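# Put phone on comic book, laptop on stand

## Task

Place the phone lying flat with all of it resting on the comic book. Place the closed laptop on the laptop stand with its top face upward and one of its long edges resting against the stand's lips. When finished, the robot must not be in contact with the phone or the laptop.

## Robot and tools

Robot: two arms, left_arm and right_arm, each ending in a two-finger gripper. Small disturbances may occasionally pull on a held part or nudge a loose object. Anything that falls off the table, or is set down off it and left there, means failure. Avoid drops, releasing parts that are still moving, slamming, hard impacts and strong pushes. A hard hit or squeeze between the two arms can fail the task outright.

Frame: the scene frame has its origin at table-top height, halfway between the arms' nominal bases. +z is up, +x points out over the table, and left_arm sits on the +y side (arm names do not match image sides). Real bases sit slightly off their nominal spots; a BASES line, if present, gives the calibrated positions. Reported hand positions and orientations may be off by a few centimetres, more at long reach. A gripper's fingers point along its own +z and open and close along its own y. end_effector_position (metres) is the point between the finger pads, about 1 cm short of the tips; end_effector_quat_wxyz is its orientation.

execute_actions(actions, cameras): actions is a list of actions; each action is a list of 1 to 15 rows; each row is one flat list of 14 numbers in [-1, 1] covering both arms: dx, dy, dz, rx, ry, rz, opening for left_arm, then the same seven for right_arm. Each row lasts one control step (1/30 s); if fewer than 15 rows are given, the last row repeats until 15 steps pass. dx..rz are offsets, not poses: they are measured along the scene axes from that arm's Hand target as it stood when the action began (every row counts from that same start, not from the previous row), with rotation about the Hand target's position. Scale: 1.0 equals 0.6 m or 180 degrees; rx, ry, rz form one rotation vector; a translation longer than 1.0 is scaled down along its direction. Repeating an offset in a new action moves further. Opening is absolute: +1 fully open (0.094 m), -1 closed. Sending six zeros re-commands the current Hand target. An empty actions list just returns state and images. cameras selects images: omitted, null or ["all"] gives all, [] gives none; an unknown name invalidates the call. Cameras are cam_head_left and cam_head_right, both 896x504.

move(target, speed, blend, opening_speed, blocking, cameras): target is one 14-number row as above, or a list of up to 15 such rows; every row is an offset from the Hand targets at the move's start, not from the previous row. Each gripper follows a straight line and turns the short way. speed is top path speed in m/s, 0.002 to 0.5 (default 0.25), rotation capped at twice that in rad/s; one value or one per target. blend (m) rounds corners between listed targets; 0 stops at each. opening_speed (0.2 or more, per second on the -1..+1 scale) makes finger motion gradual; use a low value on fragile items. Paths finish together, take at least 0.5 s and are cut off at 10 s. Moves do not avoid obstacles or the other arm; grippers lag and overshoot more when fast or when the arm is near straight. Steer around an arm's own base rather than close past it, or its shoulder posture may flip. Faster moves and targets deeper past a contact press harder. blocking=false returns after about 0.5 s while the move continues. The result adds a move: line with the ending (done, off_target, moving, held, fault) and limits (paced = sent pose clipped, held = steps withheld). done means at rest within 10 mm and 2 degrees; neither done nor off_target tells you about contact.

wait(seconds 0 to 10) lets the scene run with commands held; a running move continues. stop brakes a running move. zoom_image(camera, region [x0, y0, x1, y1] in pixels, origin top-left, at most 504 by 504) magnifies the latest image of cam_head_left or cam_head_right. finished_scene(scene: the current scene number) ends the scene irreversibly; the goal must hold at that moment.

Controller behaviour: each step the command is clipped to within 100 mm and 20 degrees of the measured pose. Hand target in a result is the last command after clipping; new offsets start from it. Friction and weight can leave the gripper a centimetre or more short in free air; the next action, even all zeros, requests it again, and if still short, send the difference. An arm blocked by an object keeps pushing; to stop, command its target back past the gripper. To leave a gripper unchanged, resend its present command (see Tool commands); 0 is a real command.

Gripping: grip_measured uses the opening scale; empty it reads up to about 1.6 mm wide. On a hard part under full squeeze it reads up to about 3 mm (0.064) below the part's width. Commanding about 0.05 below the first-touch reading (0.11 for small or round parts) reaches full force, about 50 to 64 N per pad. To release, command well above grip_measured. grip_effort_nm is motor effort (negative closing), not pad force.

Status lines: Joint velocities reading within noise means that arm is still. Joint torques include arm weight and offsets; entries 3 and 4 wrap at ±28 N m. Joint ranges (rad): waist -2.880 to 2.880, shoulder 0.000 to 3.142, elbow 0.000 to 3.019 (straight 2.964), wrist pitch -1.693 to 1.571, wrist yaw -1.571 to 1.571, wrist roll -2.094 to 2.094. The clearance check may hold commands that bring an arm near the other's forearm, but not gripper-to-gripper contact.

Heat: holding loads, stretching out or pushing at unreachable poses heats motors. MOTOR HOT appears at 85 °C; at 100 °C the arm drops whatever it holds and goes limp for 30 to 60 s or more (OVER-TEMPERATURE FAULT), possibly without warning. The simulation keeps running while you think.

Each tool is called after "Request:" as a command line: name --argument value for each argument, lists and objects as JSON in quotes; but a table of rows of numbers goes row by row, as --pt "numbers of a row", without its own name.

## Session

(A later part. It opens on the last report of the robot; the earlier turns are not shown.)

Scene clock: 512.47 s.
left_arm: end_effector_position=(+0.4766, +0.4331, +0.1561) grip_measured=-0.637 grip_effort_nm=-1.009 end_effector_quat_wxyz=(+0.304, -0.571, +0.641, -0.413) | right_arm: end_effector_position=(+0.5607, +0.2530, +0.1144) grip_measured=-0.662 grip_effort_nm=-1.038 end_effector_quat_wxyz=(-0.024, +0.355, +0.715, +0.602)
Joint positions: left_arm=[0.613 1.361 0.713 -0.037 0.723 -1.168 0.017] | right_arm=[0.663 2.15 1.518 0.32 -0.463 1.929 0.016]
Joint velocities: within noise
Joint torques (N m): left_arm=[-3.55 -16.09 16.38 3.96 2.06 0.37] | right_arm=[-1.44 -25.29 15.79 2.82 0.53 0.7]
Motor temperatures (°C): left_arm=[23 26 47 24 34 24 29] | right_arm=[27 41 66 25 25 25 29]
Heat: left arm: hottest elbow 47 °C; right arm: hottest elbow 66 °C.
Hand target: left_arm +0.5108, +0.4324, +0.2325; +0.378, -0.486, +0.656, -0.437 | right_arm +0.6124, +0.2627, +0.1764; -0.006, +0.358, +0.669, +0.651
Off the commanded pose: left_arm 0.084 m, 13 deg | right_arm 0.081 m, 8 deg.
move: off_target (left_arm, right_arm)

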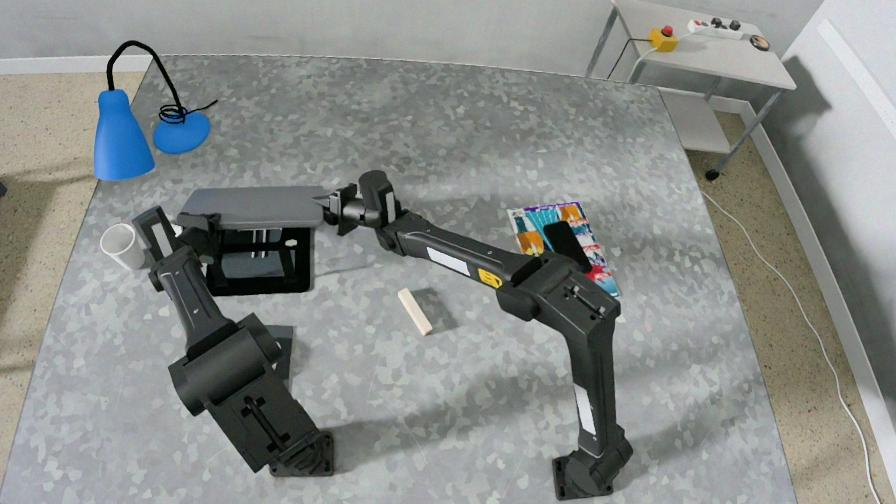

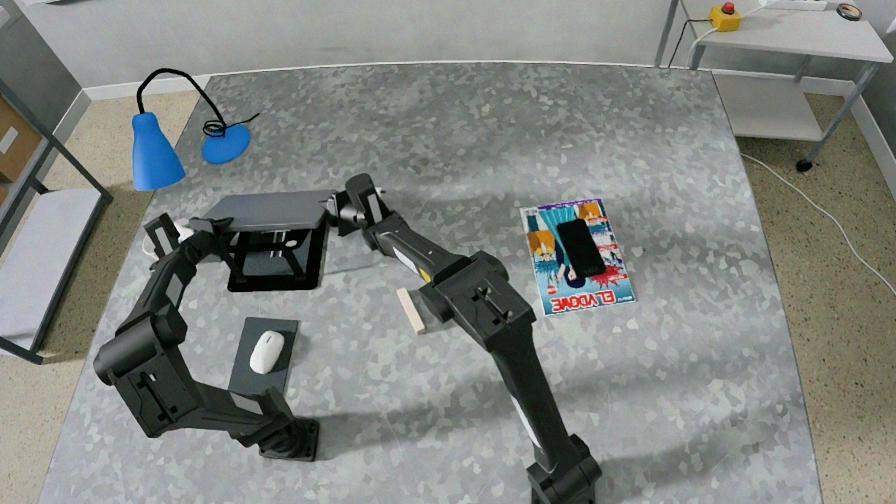

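Request:
move --target '[-0.035,-0.01,-0.06,0,0,0,-0.95,-0.035,-0.01,-0.06,0,0,0,-1]' --speed 0.06

Request:
zoom_image --camera "cam_head_left" --region '[140, 120, 380, 300]'

Request:
zoom_image --camera "cam_head_right" --region '[140, 120, 380, 300]'

Scene clock: 517.10 s.
left_arm: end_effector_position=(+0.4796, +0.4337, +0.1567) grip_measured=-0.636 grip_effort_nm=-1.009 end_effector_quat_wxyz=(+0.331, -0.550, +0.642, -0.418) | right_arm: end_effector_position=(+0.5662, +0.2558, +0.1133) grip_measured=-0.662 grip_effort_nm=-1.038 end_effector_quat_wxyz=(-0.010, +0.340, +0.702, +0.626)
Joint positions: left_arm=[0.612 1.371 0.687 0.067 0.732 -1.167 0.017] | right_arm=[0.663 2.178 1.518 0.416 -0.455 1.929 0.016]
Joint velocities: within noise
Joint torques (N m): left_arm=[-2.32 -14.33 10.24 4.01 2.23 0.46] | right_arm=[-0.32 -25.41 11.32 2.67 0.76 0.73]
Motor temperatures (°C): left_arm=[23 26 47 24 35 24 29] | right_arm=[27 40 66 25 25 25 29]
Heat: left arm: hottest elbow 47 °C; right arm: hottest elbow 66 °C.
Hand target: left_arm +0.4898, +0.4263, +0.1965; +0.378, -0.486, +0.656, -0.437 | right_arm +0.5914, +0.2568, +0.1406; -0.006, +0.358, +0.669, +0.651
Off the commanded pose: left_arm 0.042 m, 10 deg | right_arm 0.037 m, 5 deg.
move: off_target (left_arm, right_arm)

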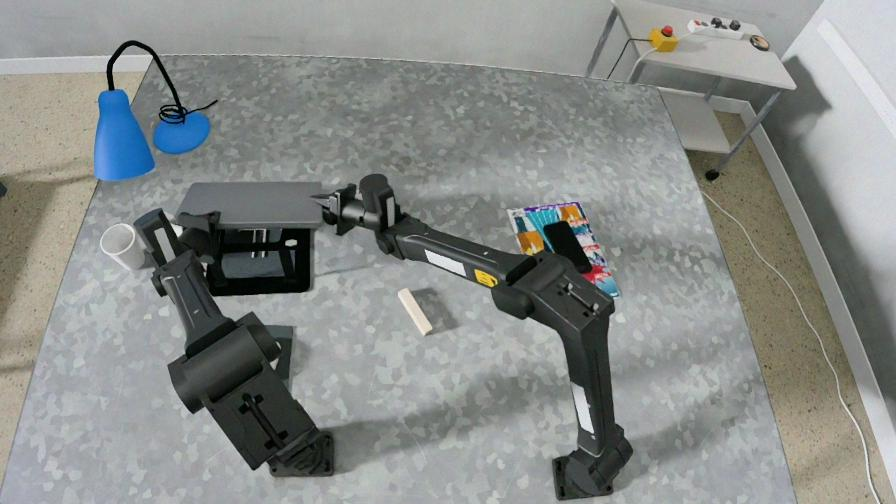

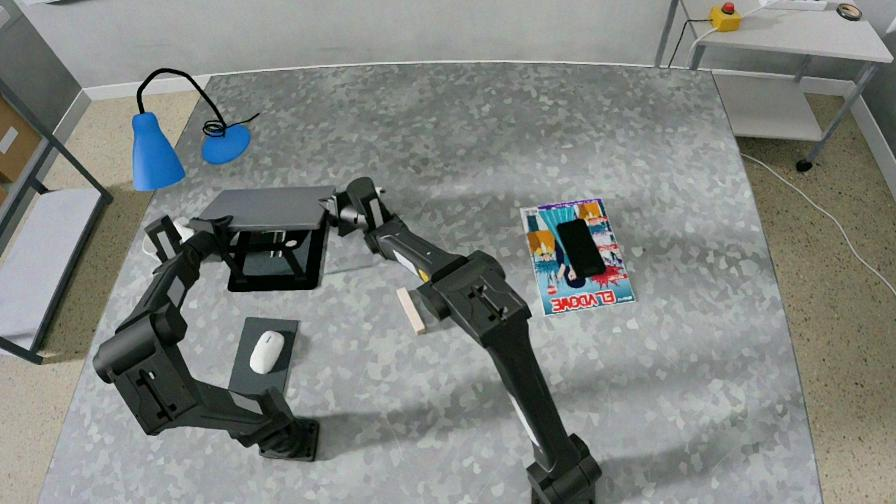

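Scaled by 2.100.

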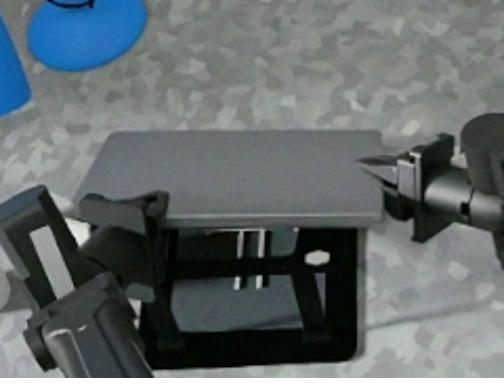

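Scaled by 2.100.

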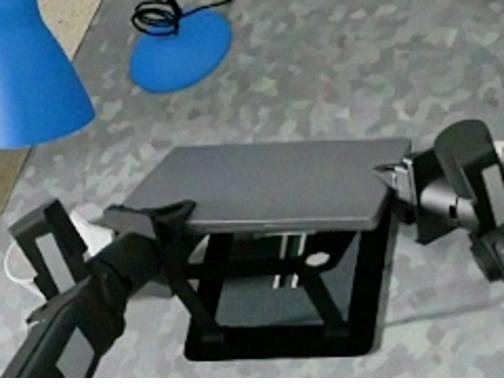

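Request:
move --target '[-0.06,-0.01,-0.05,0,0.03,0,-0.95,-0.06,-0.01,-0.05,0,0.03,0,-1]' --speed 0.06

Request:
zoom_image --camera "cam_head_left" --region '[140, 120, 380, 300]'

Request:
zoom_image --camera "cam_head_right" --region '[140, 120, 380, 300]'

Scene clock: 524.00 s.
left_arm: end_effector_position=(+0.4634, +0.4315, +0.1489) grip_measured=-0.637 grip_effort_nm=-1.004 end_effector_quat_wxyz=(+0.328, -0.549, +0.654, -0.404) | right_arm: end_effector_position=(+0.5475, +0.2548, +0.0947) grip_measured=-0.662 grip_effort_nm=-1.038 end_effector_quat_wxyz=(-0.023, +0.354, +0.695, +0.625)
Joint positions: left_arm=[0.629 1.343 0.658 0.023 0.73 -1.109 0.017] | right_arm=[0.679 2.178 1.456 0.479 -0.44 1.974 0.016]
Joint velocities: within noise
Joint torques (N m): left_arm=[-0.32 -14.62 7.42 1.33 2.24 0.71] | right_arm=[0.09 -26.75 7.68 1.89 0.68 0.93]
Motor temperatures (°C): left_arm=[23 26 44 24 36 24 29] | right_arm=[27 39 63 25 25 25 29]
Heat: left arm: hottest elbow 44 °C; right arm: hottest elbow 63 °C.
Hand target: left_arm +0.4538, +0.4205, +0.1666; +0.347, -0.506, +0.673, -0.413 | right_arm +0.5552, +0.2508, +0.1104; -0.037, +0.388, +0.668, +0.633
Off the commanded pose: left_arm 0.023 m, 6 deg | right_arm 0.018 m, 5 deg.
move: off_target (left_arm, right_arm)

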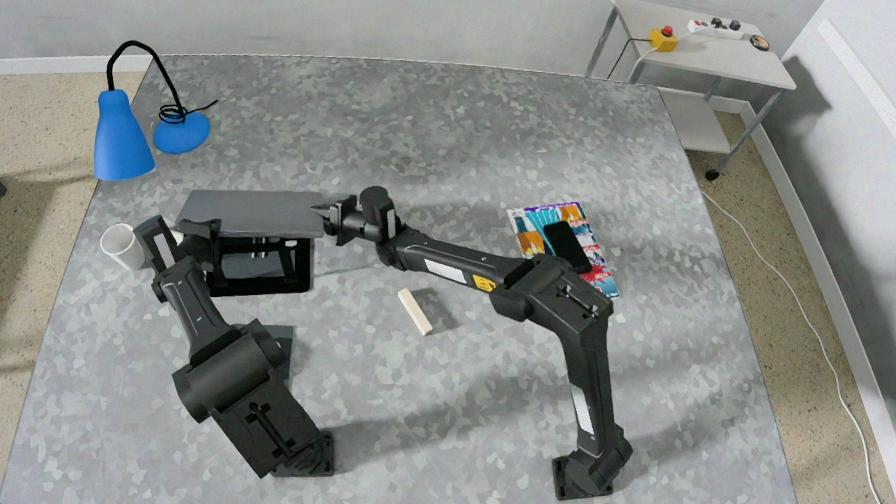

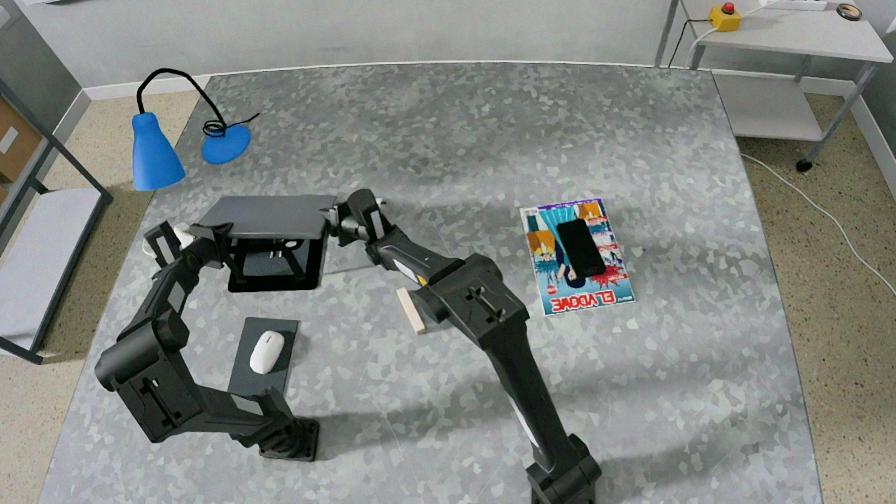

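Scaled by 2.100.

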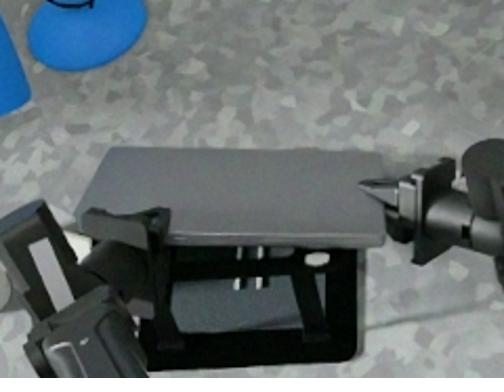

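Scaled by 2.100.

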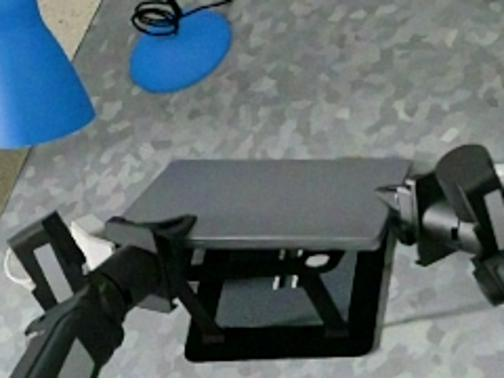

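Request:
zoom_image --camera "cam_head_left" --region '[170, 170, 350, 260]'

Request:
zoom_image --camera "cam_head_right" --region '[190, 175, 370, 265]'

Scaled by 2.800.

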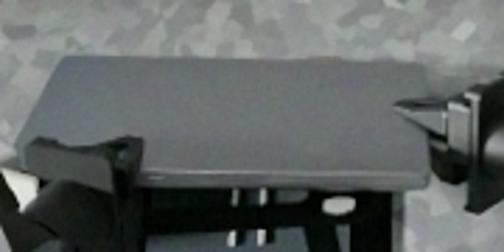

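Scaled by 2.800.

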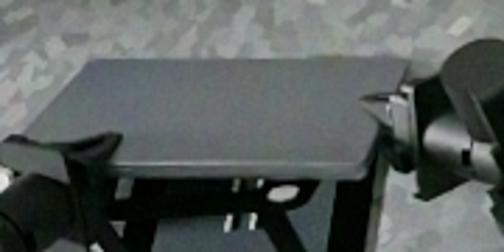

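Request:
move --target '[-0.02,0,-0.03,0,0,0,-0.95,-0.02,0,-0.04,0,0.0,0,-1]' --speed 0.06

Request:
zoom_image --camera "cam_head_left" --region '[170, 170, 350, 260]'

Request:
zoom_image --camera "cam_head_right" --region '[190, 175, 370, 265]'

Scene clock: 533.60 s.
left_arm: end_effector_position=(+0.4567, +0.4311, +0.1499) grip_measured=-0.639 grip_effort_nm=-1.009 end_effector_quat_wxyz=(+0.339, -0.538, +0.656, -0.407) | right_arm: end_effector_position=(+0.5405, +0.2542, +0.0941) grip_measured=-0.663 grip_effort_nm=-1.043 end_effector_quat_wxyz=(-0.016, +0.349, +0.686, +0.638)
Joint positions: left_arm=[0.643 1.33 0.635 0.05 0.749 -1.09 0.017] | right_arm=[0.687 2.178 1.424 0.55 -0.424 1.981 0.016]
Joint velocities: within noise
Joint torques (N m): left_arm=[-0.79 -12.98 5.39 2.09 2.2 0.72] | right_arm=[0.62 -24.53 6.99 1.62 0.64 0.88]
Motor temperatures (°C): left_arm=[23 26 42 24 37 24 29] | right_arm=[27 39 58 25 25 25 29]
Heat: left arm: hottest elbow 42 °C; right arm: hottest elbow 58 °C.
Hand target: left_arm +0.4418, +0.4204, +0.1486; +0.347, -0.506, +0.673, -0.413 | right_arm +0.5433, +0.2509, +0.0867; -0.037, +0.388, +0.668, +0.634
Off the commanded pose: left_arm 0.018 m, 4 deg | right_arm 0.009 m, 6 deg.
move: off_target (left_arm, right_arm)

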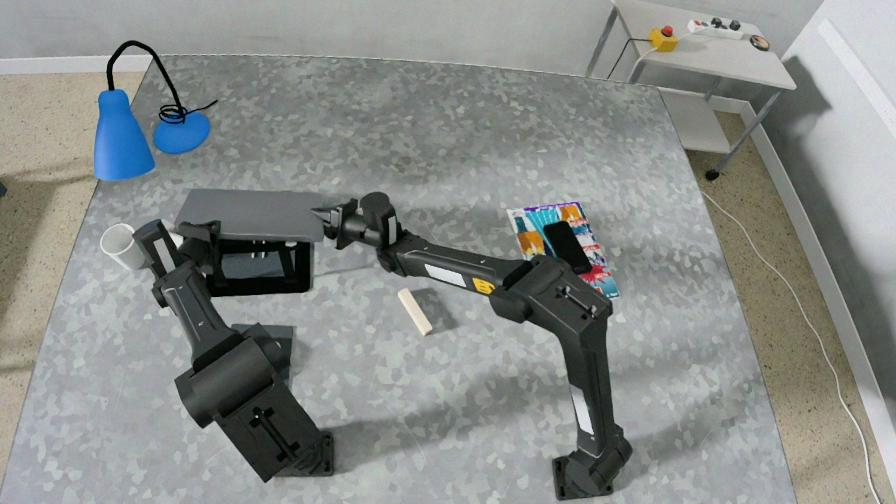

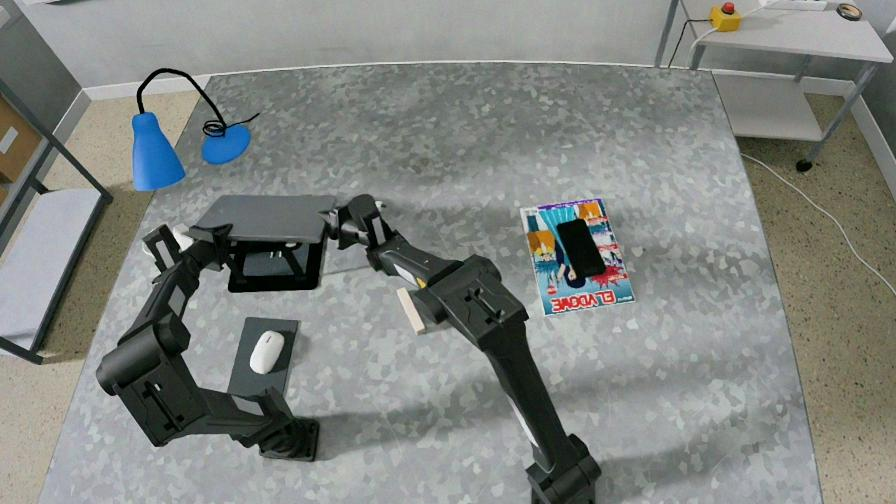

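Scaled by 2.800.

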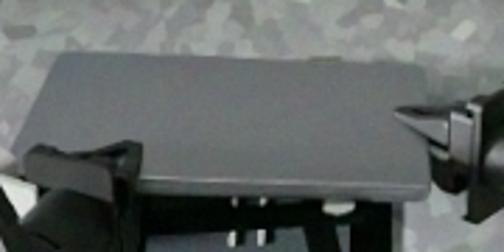

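Scaled by 2.800.

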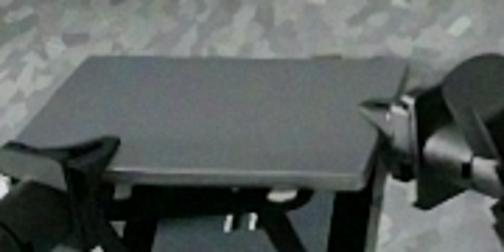

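Request:
move --target '[0,0,0,0,0,0,0.0,0,0,0,0,0,0,-1]' --opening_speed 0.5

Request:
zoom_image --camera "cam_head_left" --region '[170, 170, 350, 260]'

Request:
zoom_image --camera "cam_head_right" --region '[190, 175, 370, 265]'

Scene clock: 538.83 s.
left_arm: end_effector_position=(+0.4515, +0.4223, +0.1668) grip_measured=-0.004 grip_effort_nm=0.193 end_effector_quat_wxyz=(+0.356, -0.500, +0.668, -0.420) | right_arm: end_effector_position=(+0.5467, +0.2499, +0.0915) grip_measured=-0.663 grip_effort_nm=-1.038 end_effector_quat_wxyz=(-0.011, +0.370, +0.678, +0.635)
Joint positions: left_arm=[0.651 1.289 0.621 0.063 0.808 -1.047 0.047] | right_arm=[0.684 2.179 1.423 0.545 -0.392 2.007 0.016]
Joint velocities: within noise
Joint torques (N m): left_arm=[-1.14 -9.29 6.89 1.36 0.11 0.36] | right_arm=[0.67 -24.64 7.05 1.73 -0.43 0.66]
Motor temperatures (°C): left_arm=[23 26 41 24 37 24 29] | right_arm=[27 39 56 25 25 25 29]
Heat: left arm: hottest elbow 41 °C; right arm: hottest elbow 56 °C.
Hand target: left_arm +0.4418, +0.4204, +0.1485; +0.347, -0.506, +0.673, -0.413 | right_arm +0.5433, +0.2508, +0.0866; -0.037, +0.388, +0.668, +0.633
Off the commanded pose: left_arm 0.021 m, 2 deg | right_arm 0.006 m, 4 deg.
move: off_target (left_arm, right_arm)

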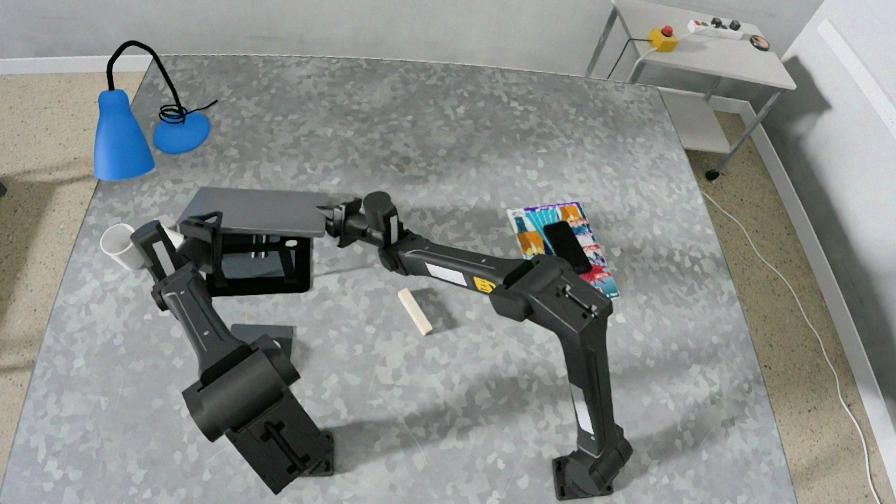

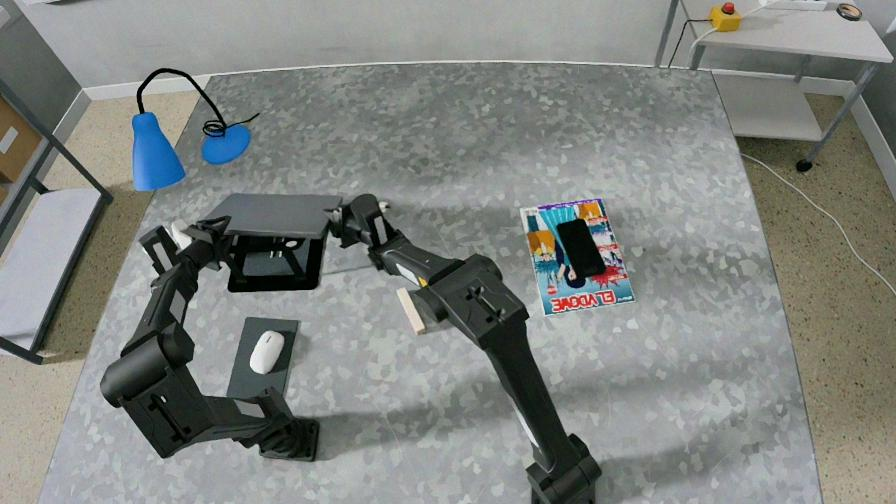

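Scaled by 2.800.

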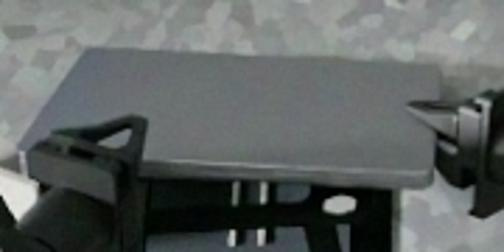

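Scaled by 2.800.

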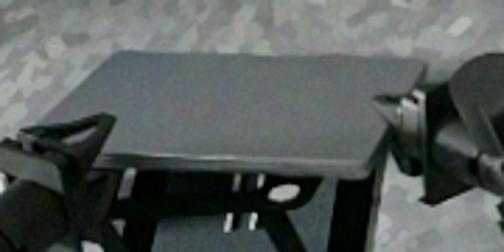

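Request:
move --pt "0 0 -0.02 0 0 0 0.1 0 0 0 0 0 0 -1" --pt "-0.16 0.03 0.05 0 0 0 0.1 0 0 0 0 0 0 -1" --speed 0.06

Request:
zoom_image --camera "cam_head_left" --region '[170, 170, 350, 260]'

Request:
zoom_image --camera "cam_head_right" --region '[190, 175, 370, 265]'

Scene clock: 547.60 s.
left_arm: end_effector_position=(+0.3482, +0.4333, +0.1709) grip_measured=+0.098 grip_effort_nm=0.129 end_effector_quat_wxyz=(+0.337, -0.508, +0.674, -0.418) | right_arm: end_effector_position=(+0.5487, +0.2480, +0.0896) grip_measured=-0.662 grip_effort_nm=-1.038 end_effector_quat_wxyz=(+0.004, +0.360, +0.685, +0.634)
Joint positions: left_arm=[0.914 1.096 0.555 -0.358 0.997 -0.727 0.052] | right_arm=[0.682 2.181 1.423 0.544 -0.386 1.967 0.016]
Joint velocities: within noise
Joint torques (N m): left_arm=[-0.03 -8.47 10.7 0.66 0.5 0.2] | right_arm=[0.79 -24.82 7.06 1.72 -0.63 1]
Motor temperatures (°C): left_arm=[23 26 39 24 34 24 28] | right_arm=[27 40 53 25 25 25 29]
Heat: left arm: hottest elbow 39 °C; right arm: hottest elbow 53 °C.
Hand target: left_arm +0.3457, +0.4384, +0.1785; +0.347, -0.506, +0.673, -0.413 | right_arm +0.5433, +0.2508, +0.0866; -0.037, +0.388, +0.668, +0.634
Off the commanded pose: left_arm 0.009 m, 1 deg | right_arm 0.007 m, 6 deg.
move: off_target (right_arm)

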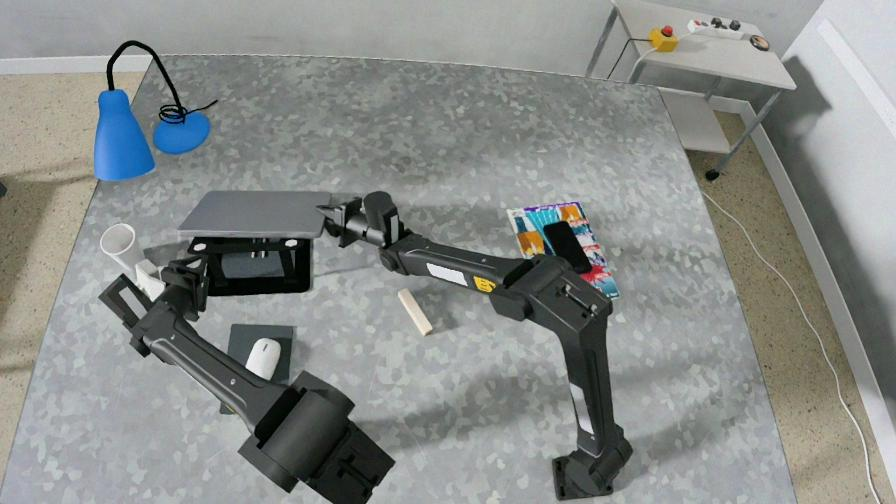

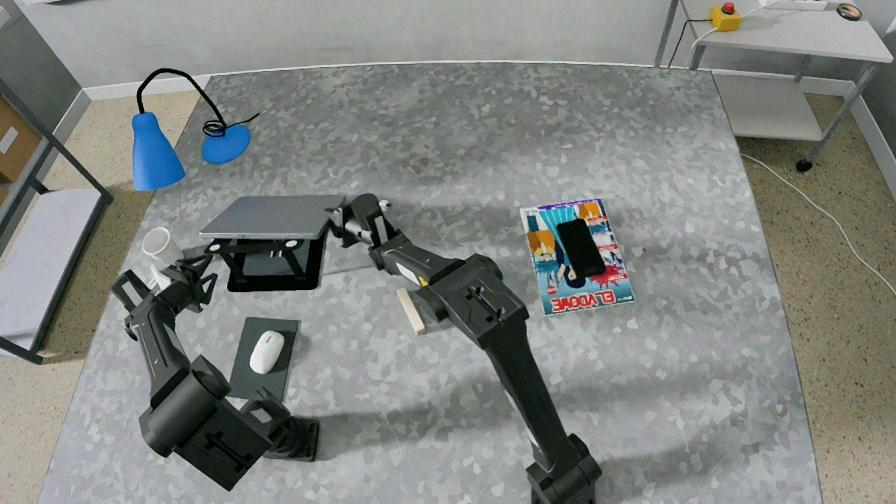

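Scaled by 2.800.

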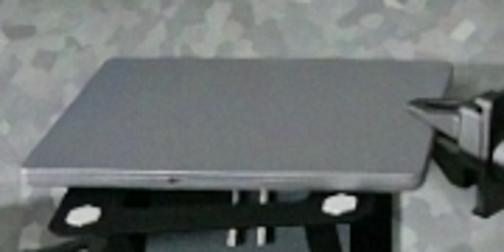

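Scaled by 2.800.

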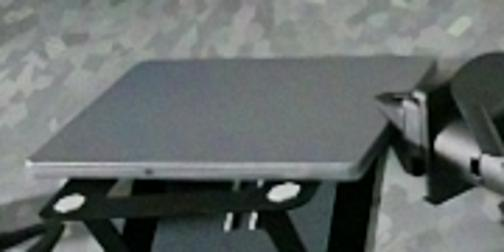

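Request:
move --target '[0,0,0,0,0,0,0.1,0,0,0,0,0,0,-0.1]' --opening_speed 0.4

Request:
zoom_image --camera "cam_head_left" --region '[170, 170, 350, 260]'

Request:
zoom_image --camera "cam_head_right" --region '[190, 175, 370, 265]'

Scene clock: 555.30 s.
left_arm: end_effector_position=(+0.3482, +0.4332, +0.1708) grip_measured=+0.098 grip_effort_nm=0.129 end_effector_quat_wxyz=(+0.337, -0.508, +0.674, -0.417) | right_arm: end_effector_position=(+0.5462, +0.2493, +0.0895) grip_measured=-0.102 grip_effort_nm=0.066 end_effector_quat_wxyz=(-0.033, +0.388, +0.669, +0.633)
Joint positions: left_arm=[0.914 1.096 0.555 -0.358 0.997 -0.726 0.052] | right_arm=[0.682 2.181 1.423 0.542 -0.402 2.063 0.042]
Joint velocities: within noise
Joint torques (N m): left_arm=[-0.09 -8.59 10.7 0.66 0.46 0.15] | right_arm=[0.79 -24.82 7.04 1.91 -0.1 0.17]
Motor temperatures (°C): left_arm=[23 26 39 24 33 24 28] | right_arm=[27 41 51 25 25 25 29]
Heat: left arm: hottest elbow 39 °C; right arm: hottest elbow 51 °C.
Hand target: left_arm +0.3457, +0.4383, +0.1785; +0.347, -0.506, +0.673, -0.413 | right_arm +0.5432, +0.2509, +0.0866; -0.037, +0.388, +0.668, +0.634
Off the commanded pose: left_arm 0.010 m, 1 deg | right_arm 0.004 m, 0 deg.
move: done

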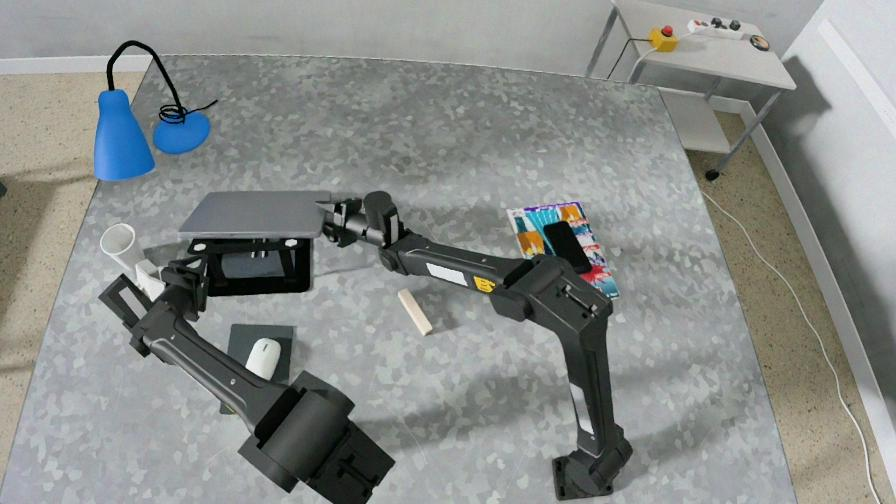

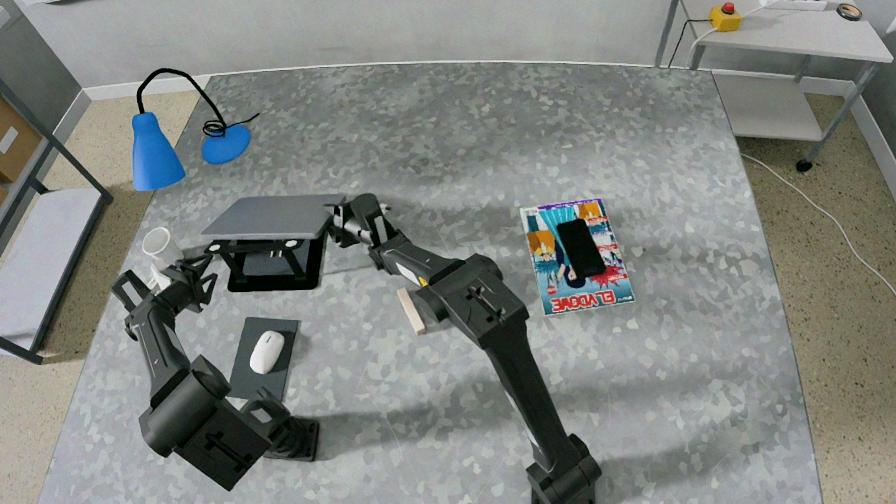

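Scaled by 2.800.

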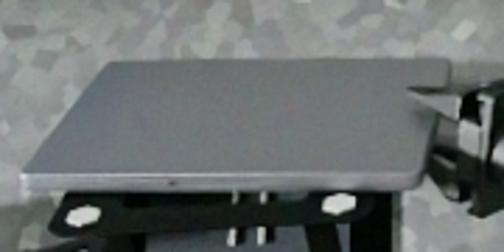

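Scaled by 2.800.

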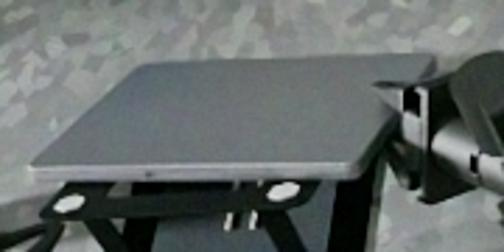

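Request:
move --pt "-0.1 0 0.1 0 0 0 0.1 -0.08 -0.15 0.03 0 0 0 -0.1" --pt "-0.15 -0.05 0.2 0 0 0 0.1 -0.2 -0.35 0.2 0 0 0 -0.1" --speed 0.1

Request:
zoom_image --camera "cam_head_left" --region '[170, 170, 350, 260]'

Request:
zoom_image --camera "cam_head_right" --region '[190, 175, 370, 265]'

Scene clock: 561.83 s.
left_arm: end_effector_position=(+0.2542, +0.3941, +0.2656) grip_measured=+0.098 grip_effort_nm=0.134 end_effector_quat_wxyz=(+0.316, -0.521, +0.665, -0.431) | right_arm: end_effector_position=(+0.4250, +0.0492, +0.2093) grip_measured=-0.101 grip_effort_nm=0.032 end_effector_quat_wxyz=(-0.040, +0.384, +0.667, +0.637)
Joint positions: left_arm=[1.179 0.822 0.711 -1.274 1.119 -0.239 0.052] | right_arm=[0.496 1.53 0.803 0.503 -0.598 2.027 0.042]
Joint velocities: within noise
Joint torques (N m): left_arm=[-0.32 -4.37 17.54 0.18 0.7 0.1] | right_arm=[-0.38 -15.74 6.54 1.18 -0.13 0.03]
Motor temperatures (°C): left_arm=[23 26 39 24 32 24 28] | right_arm=[27 41 49 25 25 25 28]
Heat: left arm: hottest elbow 39 °C; right arm: hottest elbow 49 °C.
Hand target: left_arm +0.2557, +0.4084, +0.2985; +0.347, -0.506, +0.673, -0.413 | right_arm +0.4233, +0.0409, +0.2066; -0.037, +0.388, +0.668, +0.634
Off the commanded pose: left_arm 0.036 m, 5 deg | right_arm 0.009 m, 1 deg.
move: off_target (left_arm)

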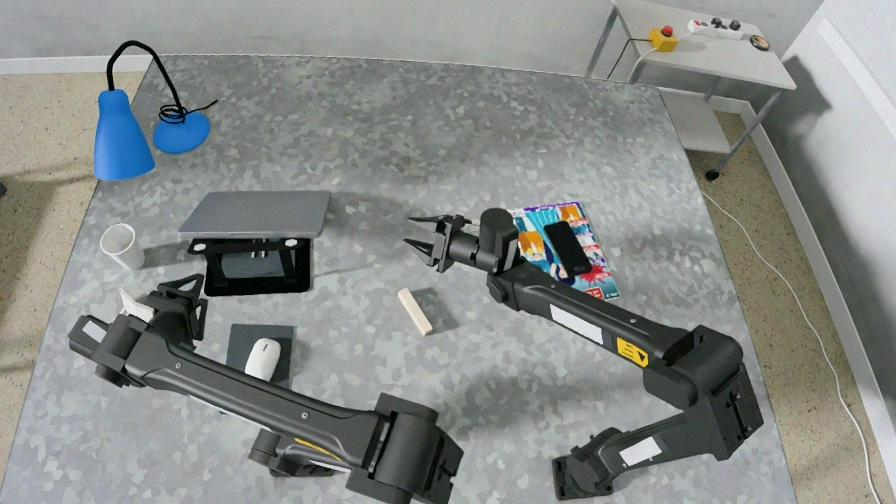

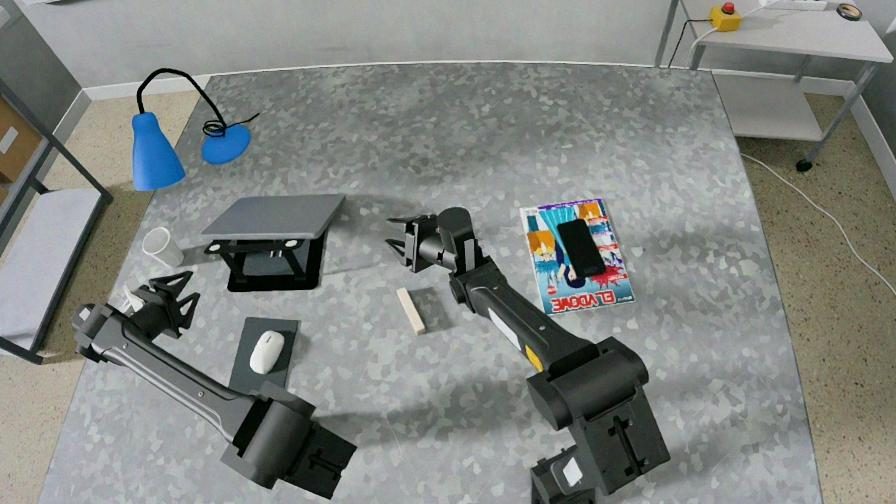

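Scaled by 2.800.

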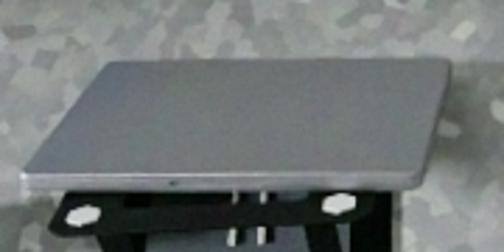

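Scaled by 2.800.

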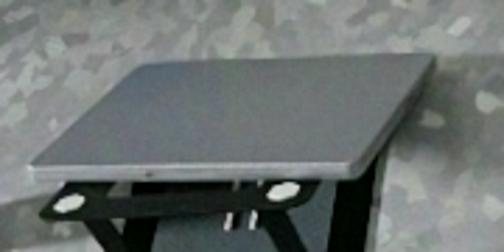

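Request:
execute_actions --actions '[]'

Request:
zoom_image --camera "cam_head_left" --region '[140, 150, 392, 292]'

Request:
zoom_image --camera "cam_head_right" --region '[40, 150, 392, 348]'

Scene clock: 576.03 s.
left_arm: end_effector_position=(+0.2542, +0.3940, +0.2657) grip_measured=+0.098 grip_effort_nm=0.134 end_effector_quat_wxyz=(+0.316, -0.521, +0.665, -0.431) | right_arm: end_effector_position=(+0.4250, +0.0492, +0.2093) grip_measured=-0.101 grip_effort_nm=0.032 end_effector_quat_wxyz=(-0.040, +0.384, +0.667, +0.637)
Joint positions: left_arm=[1.179 0.822 0.711 -1.274 1.12 -0.238 0.052] | right_arm=[0.496 1.53 0.803 0.503 -0.598 2.027 0.042]
Joint velocities: within noise
Joint torques (N m): left_arm=[-0.38 -4.84 17.78 0.23 0.65 0.13] | right_arm=[-0.26 -15.79 6.35 1.16 -0.12 0.03]
Motor temperatures (°C): left_arm=[23 26 40 24 31 24 28] | right_arm=[27 40 45 25 24 24 28]
Heat: left arm: hottest elbow 40 °C; right arm: hottest elbow 45 °C.
Hand target: left_arm +0.2558, +0.4084, +0.2986; +0.347, -0.506, +0.673, -0.413 | right_arm +0.4233, +0.0409, +0.2066; -0.037, +0.388, +0.668, +0.634
Tool commands: left_gripper/opening=+0.1 right_gripper/opening=-0.1
Off the commanded pose: left_arm 0.036 m, 5 deg | right_arm 0.009 m, 1 deg.

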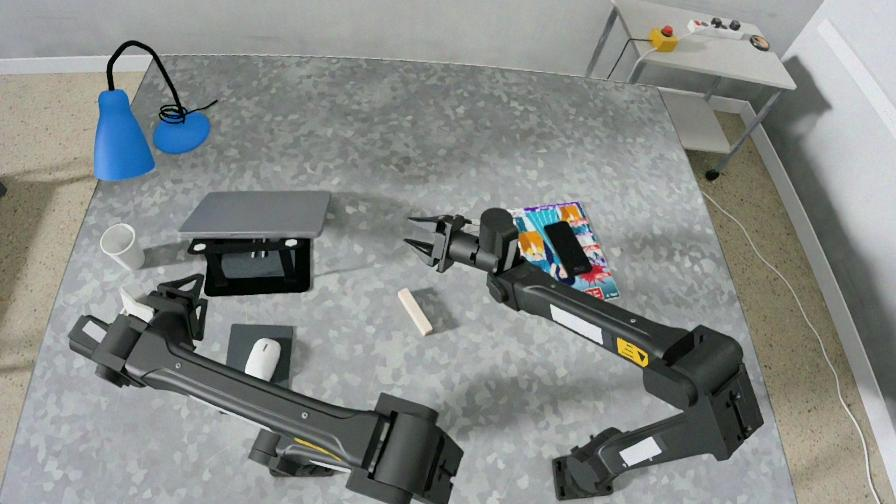

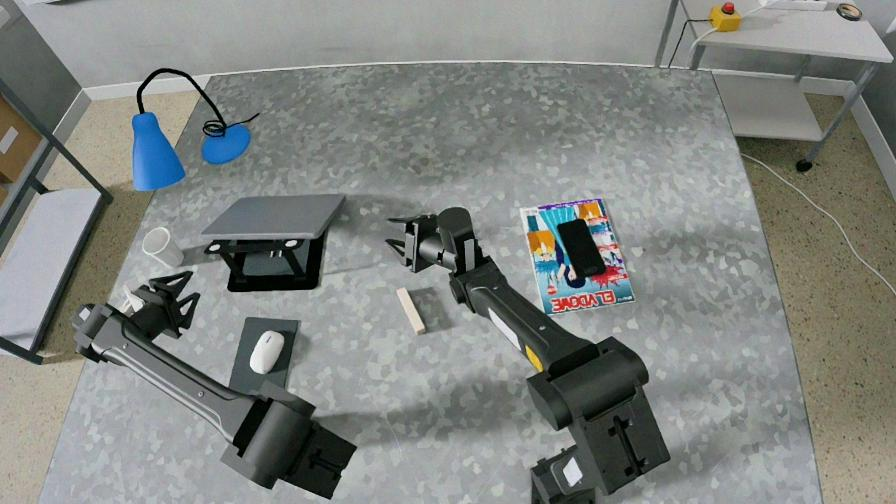

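Scaled by 2.000.

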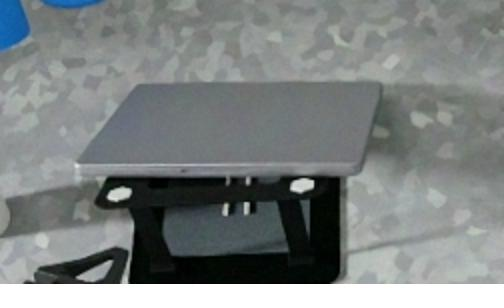

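Scaled by 1.432.

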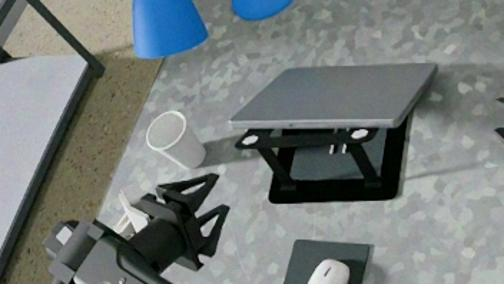

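Request:
move --target '[0.173,-0.172,-0.11,0,0,0,-1,0,0,0,0,0,0,-0.1]' --speed 0.15

Request:
zoom_image --camera "cam_head_left" --region '[140, 150, 392, 292]'

Request:
zoom_image --camera "cam_head_right" --region '[140, 150, 392, 292]'

Scene clock: 585.80 s.
left_arm: end_effector_position=(+0.3582, +0.3095, +0.2339) grip_measured=-0.987 grip_effort_nm=-0.691 end_effector_quat_wxyz=(+0.345, -0.511, +0.672, -0.409) | right_arm: end_effector_position=(+0.4250, +0.0492, +0.2093) grip_measured=-0.101 grip_effort_nm=0.032 end_effector_quat_wxyz=(-0.040, +0.384, +0.667, +0.637)
Joint positions: left_arm=[0.494 0.661 0.478 -0.387 0.659 -1.146 0.001] | right_arm=[0.496 1.53 0.803 0.503 -0.598 2.027 0.042]
Joint velocities: within noise
Joint torques (N m): left_arm=[-2.96 -3.37 10.81 2.56 0.01 0.03] | right_arm=[-0.26 -15.85 6.38 1.13 -0.12 0.03]
Motor temperatures (°C): left_arm=[23 26 41 24 31 24 28] | right_arm=[27 40 43 25 24 24 27]
Heat: left arm: hottest elbow 41 °C; right arm: hottest elbow 43 °C.
Hand target: left_arm +0.3595, +0.3052, +0.2325; +0.347, -0.506, +0.673, -0.413 | right_arm +0.4233, +0.0409, +0.2066; -0.037, +0.388, +0.668, +0.634
Off the commanded pose: left_arm 0.005 m, 1 deg | right_arm 0.009 m, 1 deg.
move: done

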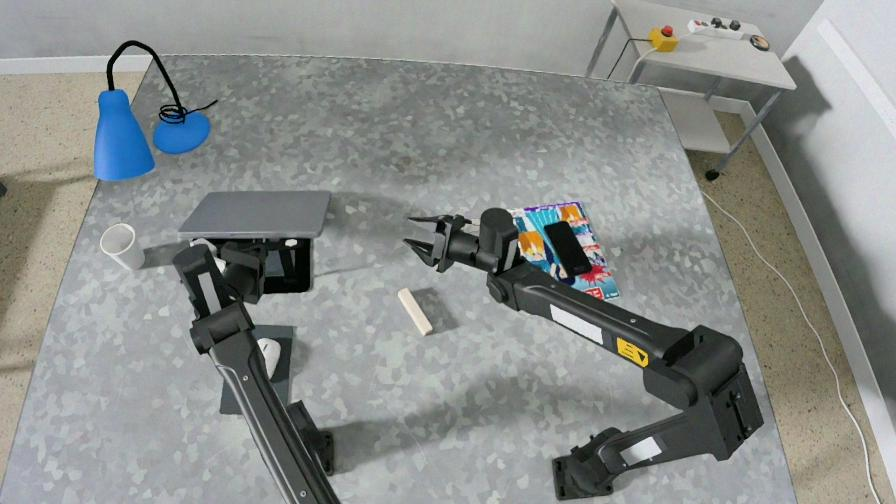

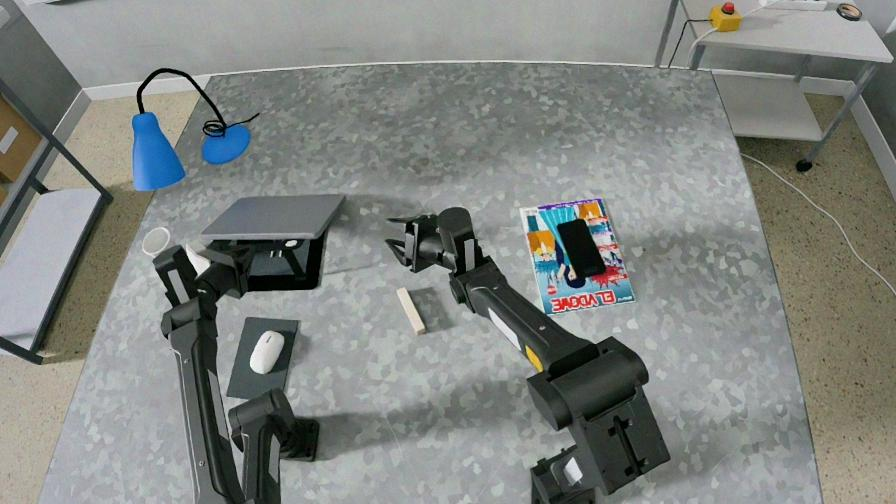

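Scaled by 2.000.

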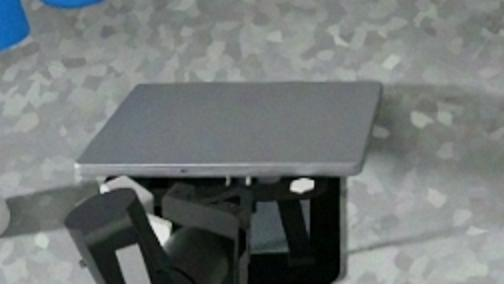

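Scaled by 2.000.

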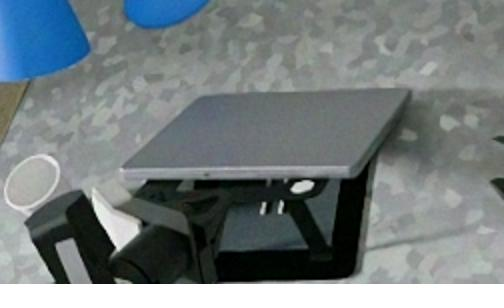

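Request:
move --target '[0.017,-0.06,-0.08,0,0,0,-1,0,0,0,0,0,0,-0.1]' --speed 0.1

Request:
zoom_image --camera "cam_head_left" --region '[200, 180, 350, 270]'

Request:
zoom_image --camera "cam_head_right" --region '[200, 180, 350, 270]'

Scene clock: 590.27 s.
left_arm: end_effector_position=(+0.3684, +0.2736, +0.1887) grip_measured=-0.987 grip_effort_nm=-0.691 end_effector_quat_wxyz=(+0.350, -0.508, +0.672, -0.410) | right_arm: end_effector_position=(+0.4250, +0.0492, +0.2093) grip_measured=-0.101 grip_effort_nm=0.032 end_effector_quat_wxyz=(-0.040, +0.383, +0.667, +0.637)
Joint positions: left_arm=[0.308 0.681 0.347 -0.164 0.498 -1.257 0.001] | right_arm=[0.496 1.53 0.803 0.503 -0.598 2.027 0.042]
Joint velocities: within noise
Joint torques (N m): left_arm=[-2.61 -2.32 10.54 2.63 -0.03 -0.08] | right_arm=[-0.32 -15.79 6.37 1.13 -0.12 0.03]
Motor temperatures (°C): left_arm=[23 26 40 24 31 24 28] | right_arm=[26 40 43 25 24 24 27]
Heat: left arm: hottest elbow 40 °C; right arm: hottest elbow 43 °C.
Hand target: left_arm +0.3697, +0.2692, +0.1845; +0.347, -0.506, +0.673, -0.413 | right_arm +0.4233, +0.0409, +0.2066; -0.037, +0.388, +0.668, +0.634
Off the commanded pose: left_arm 0.006 m, 1 deg | right_arm 0.009 m, 1 deg.
move: done

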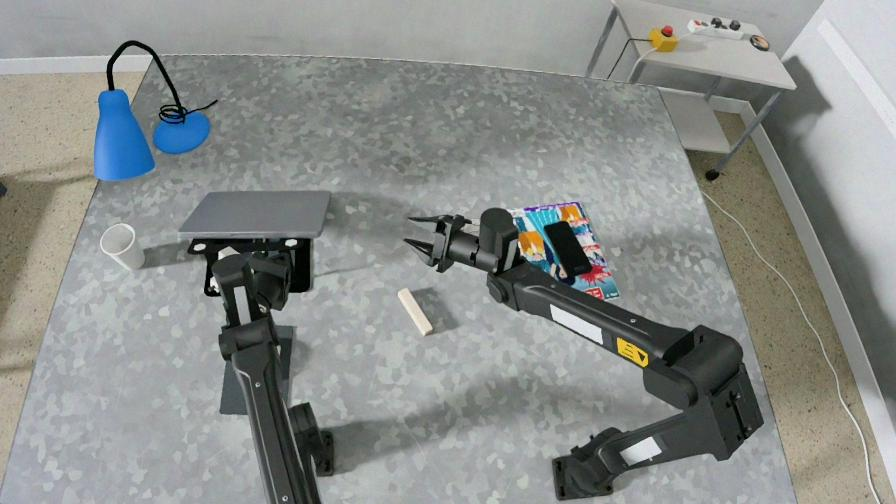

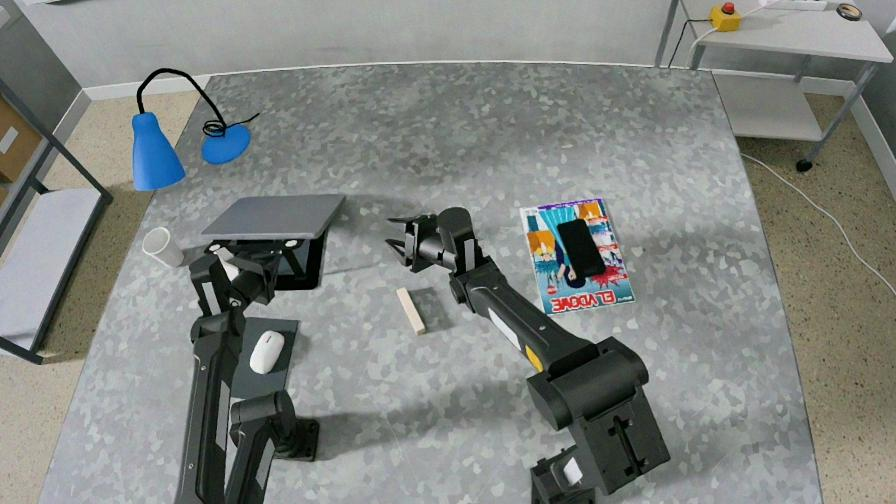

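Scaled by 3.360.

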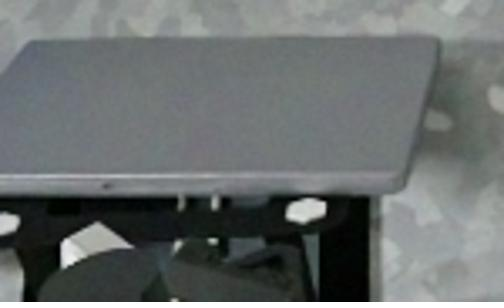

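Scaled by 3.360.

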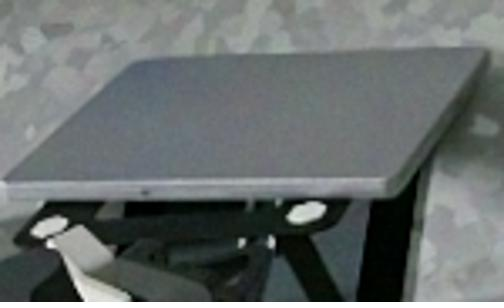

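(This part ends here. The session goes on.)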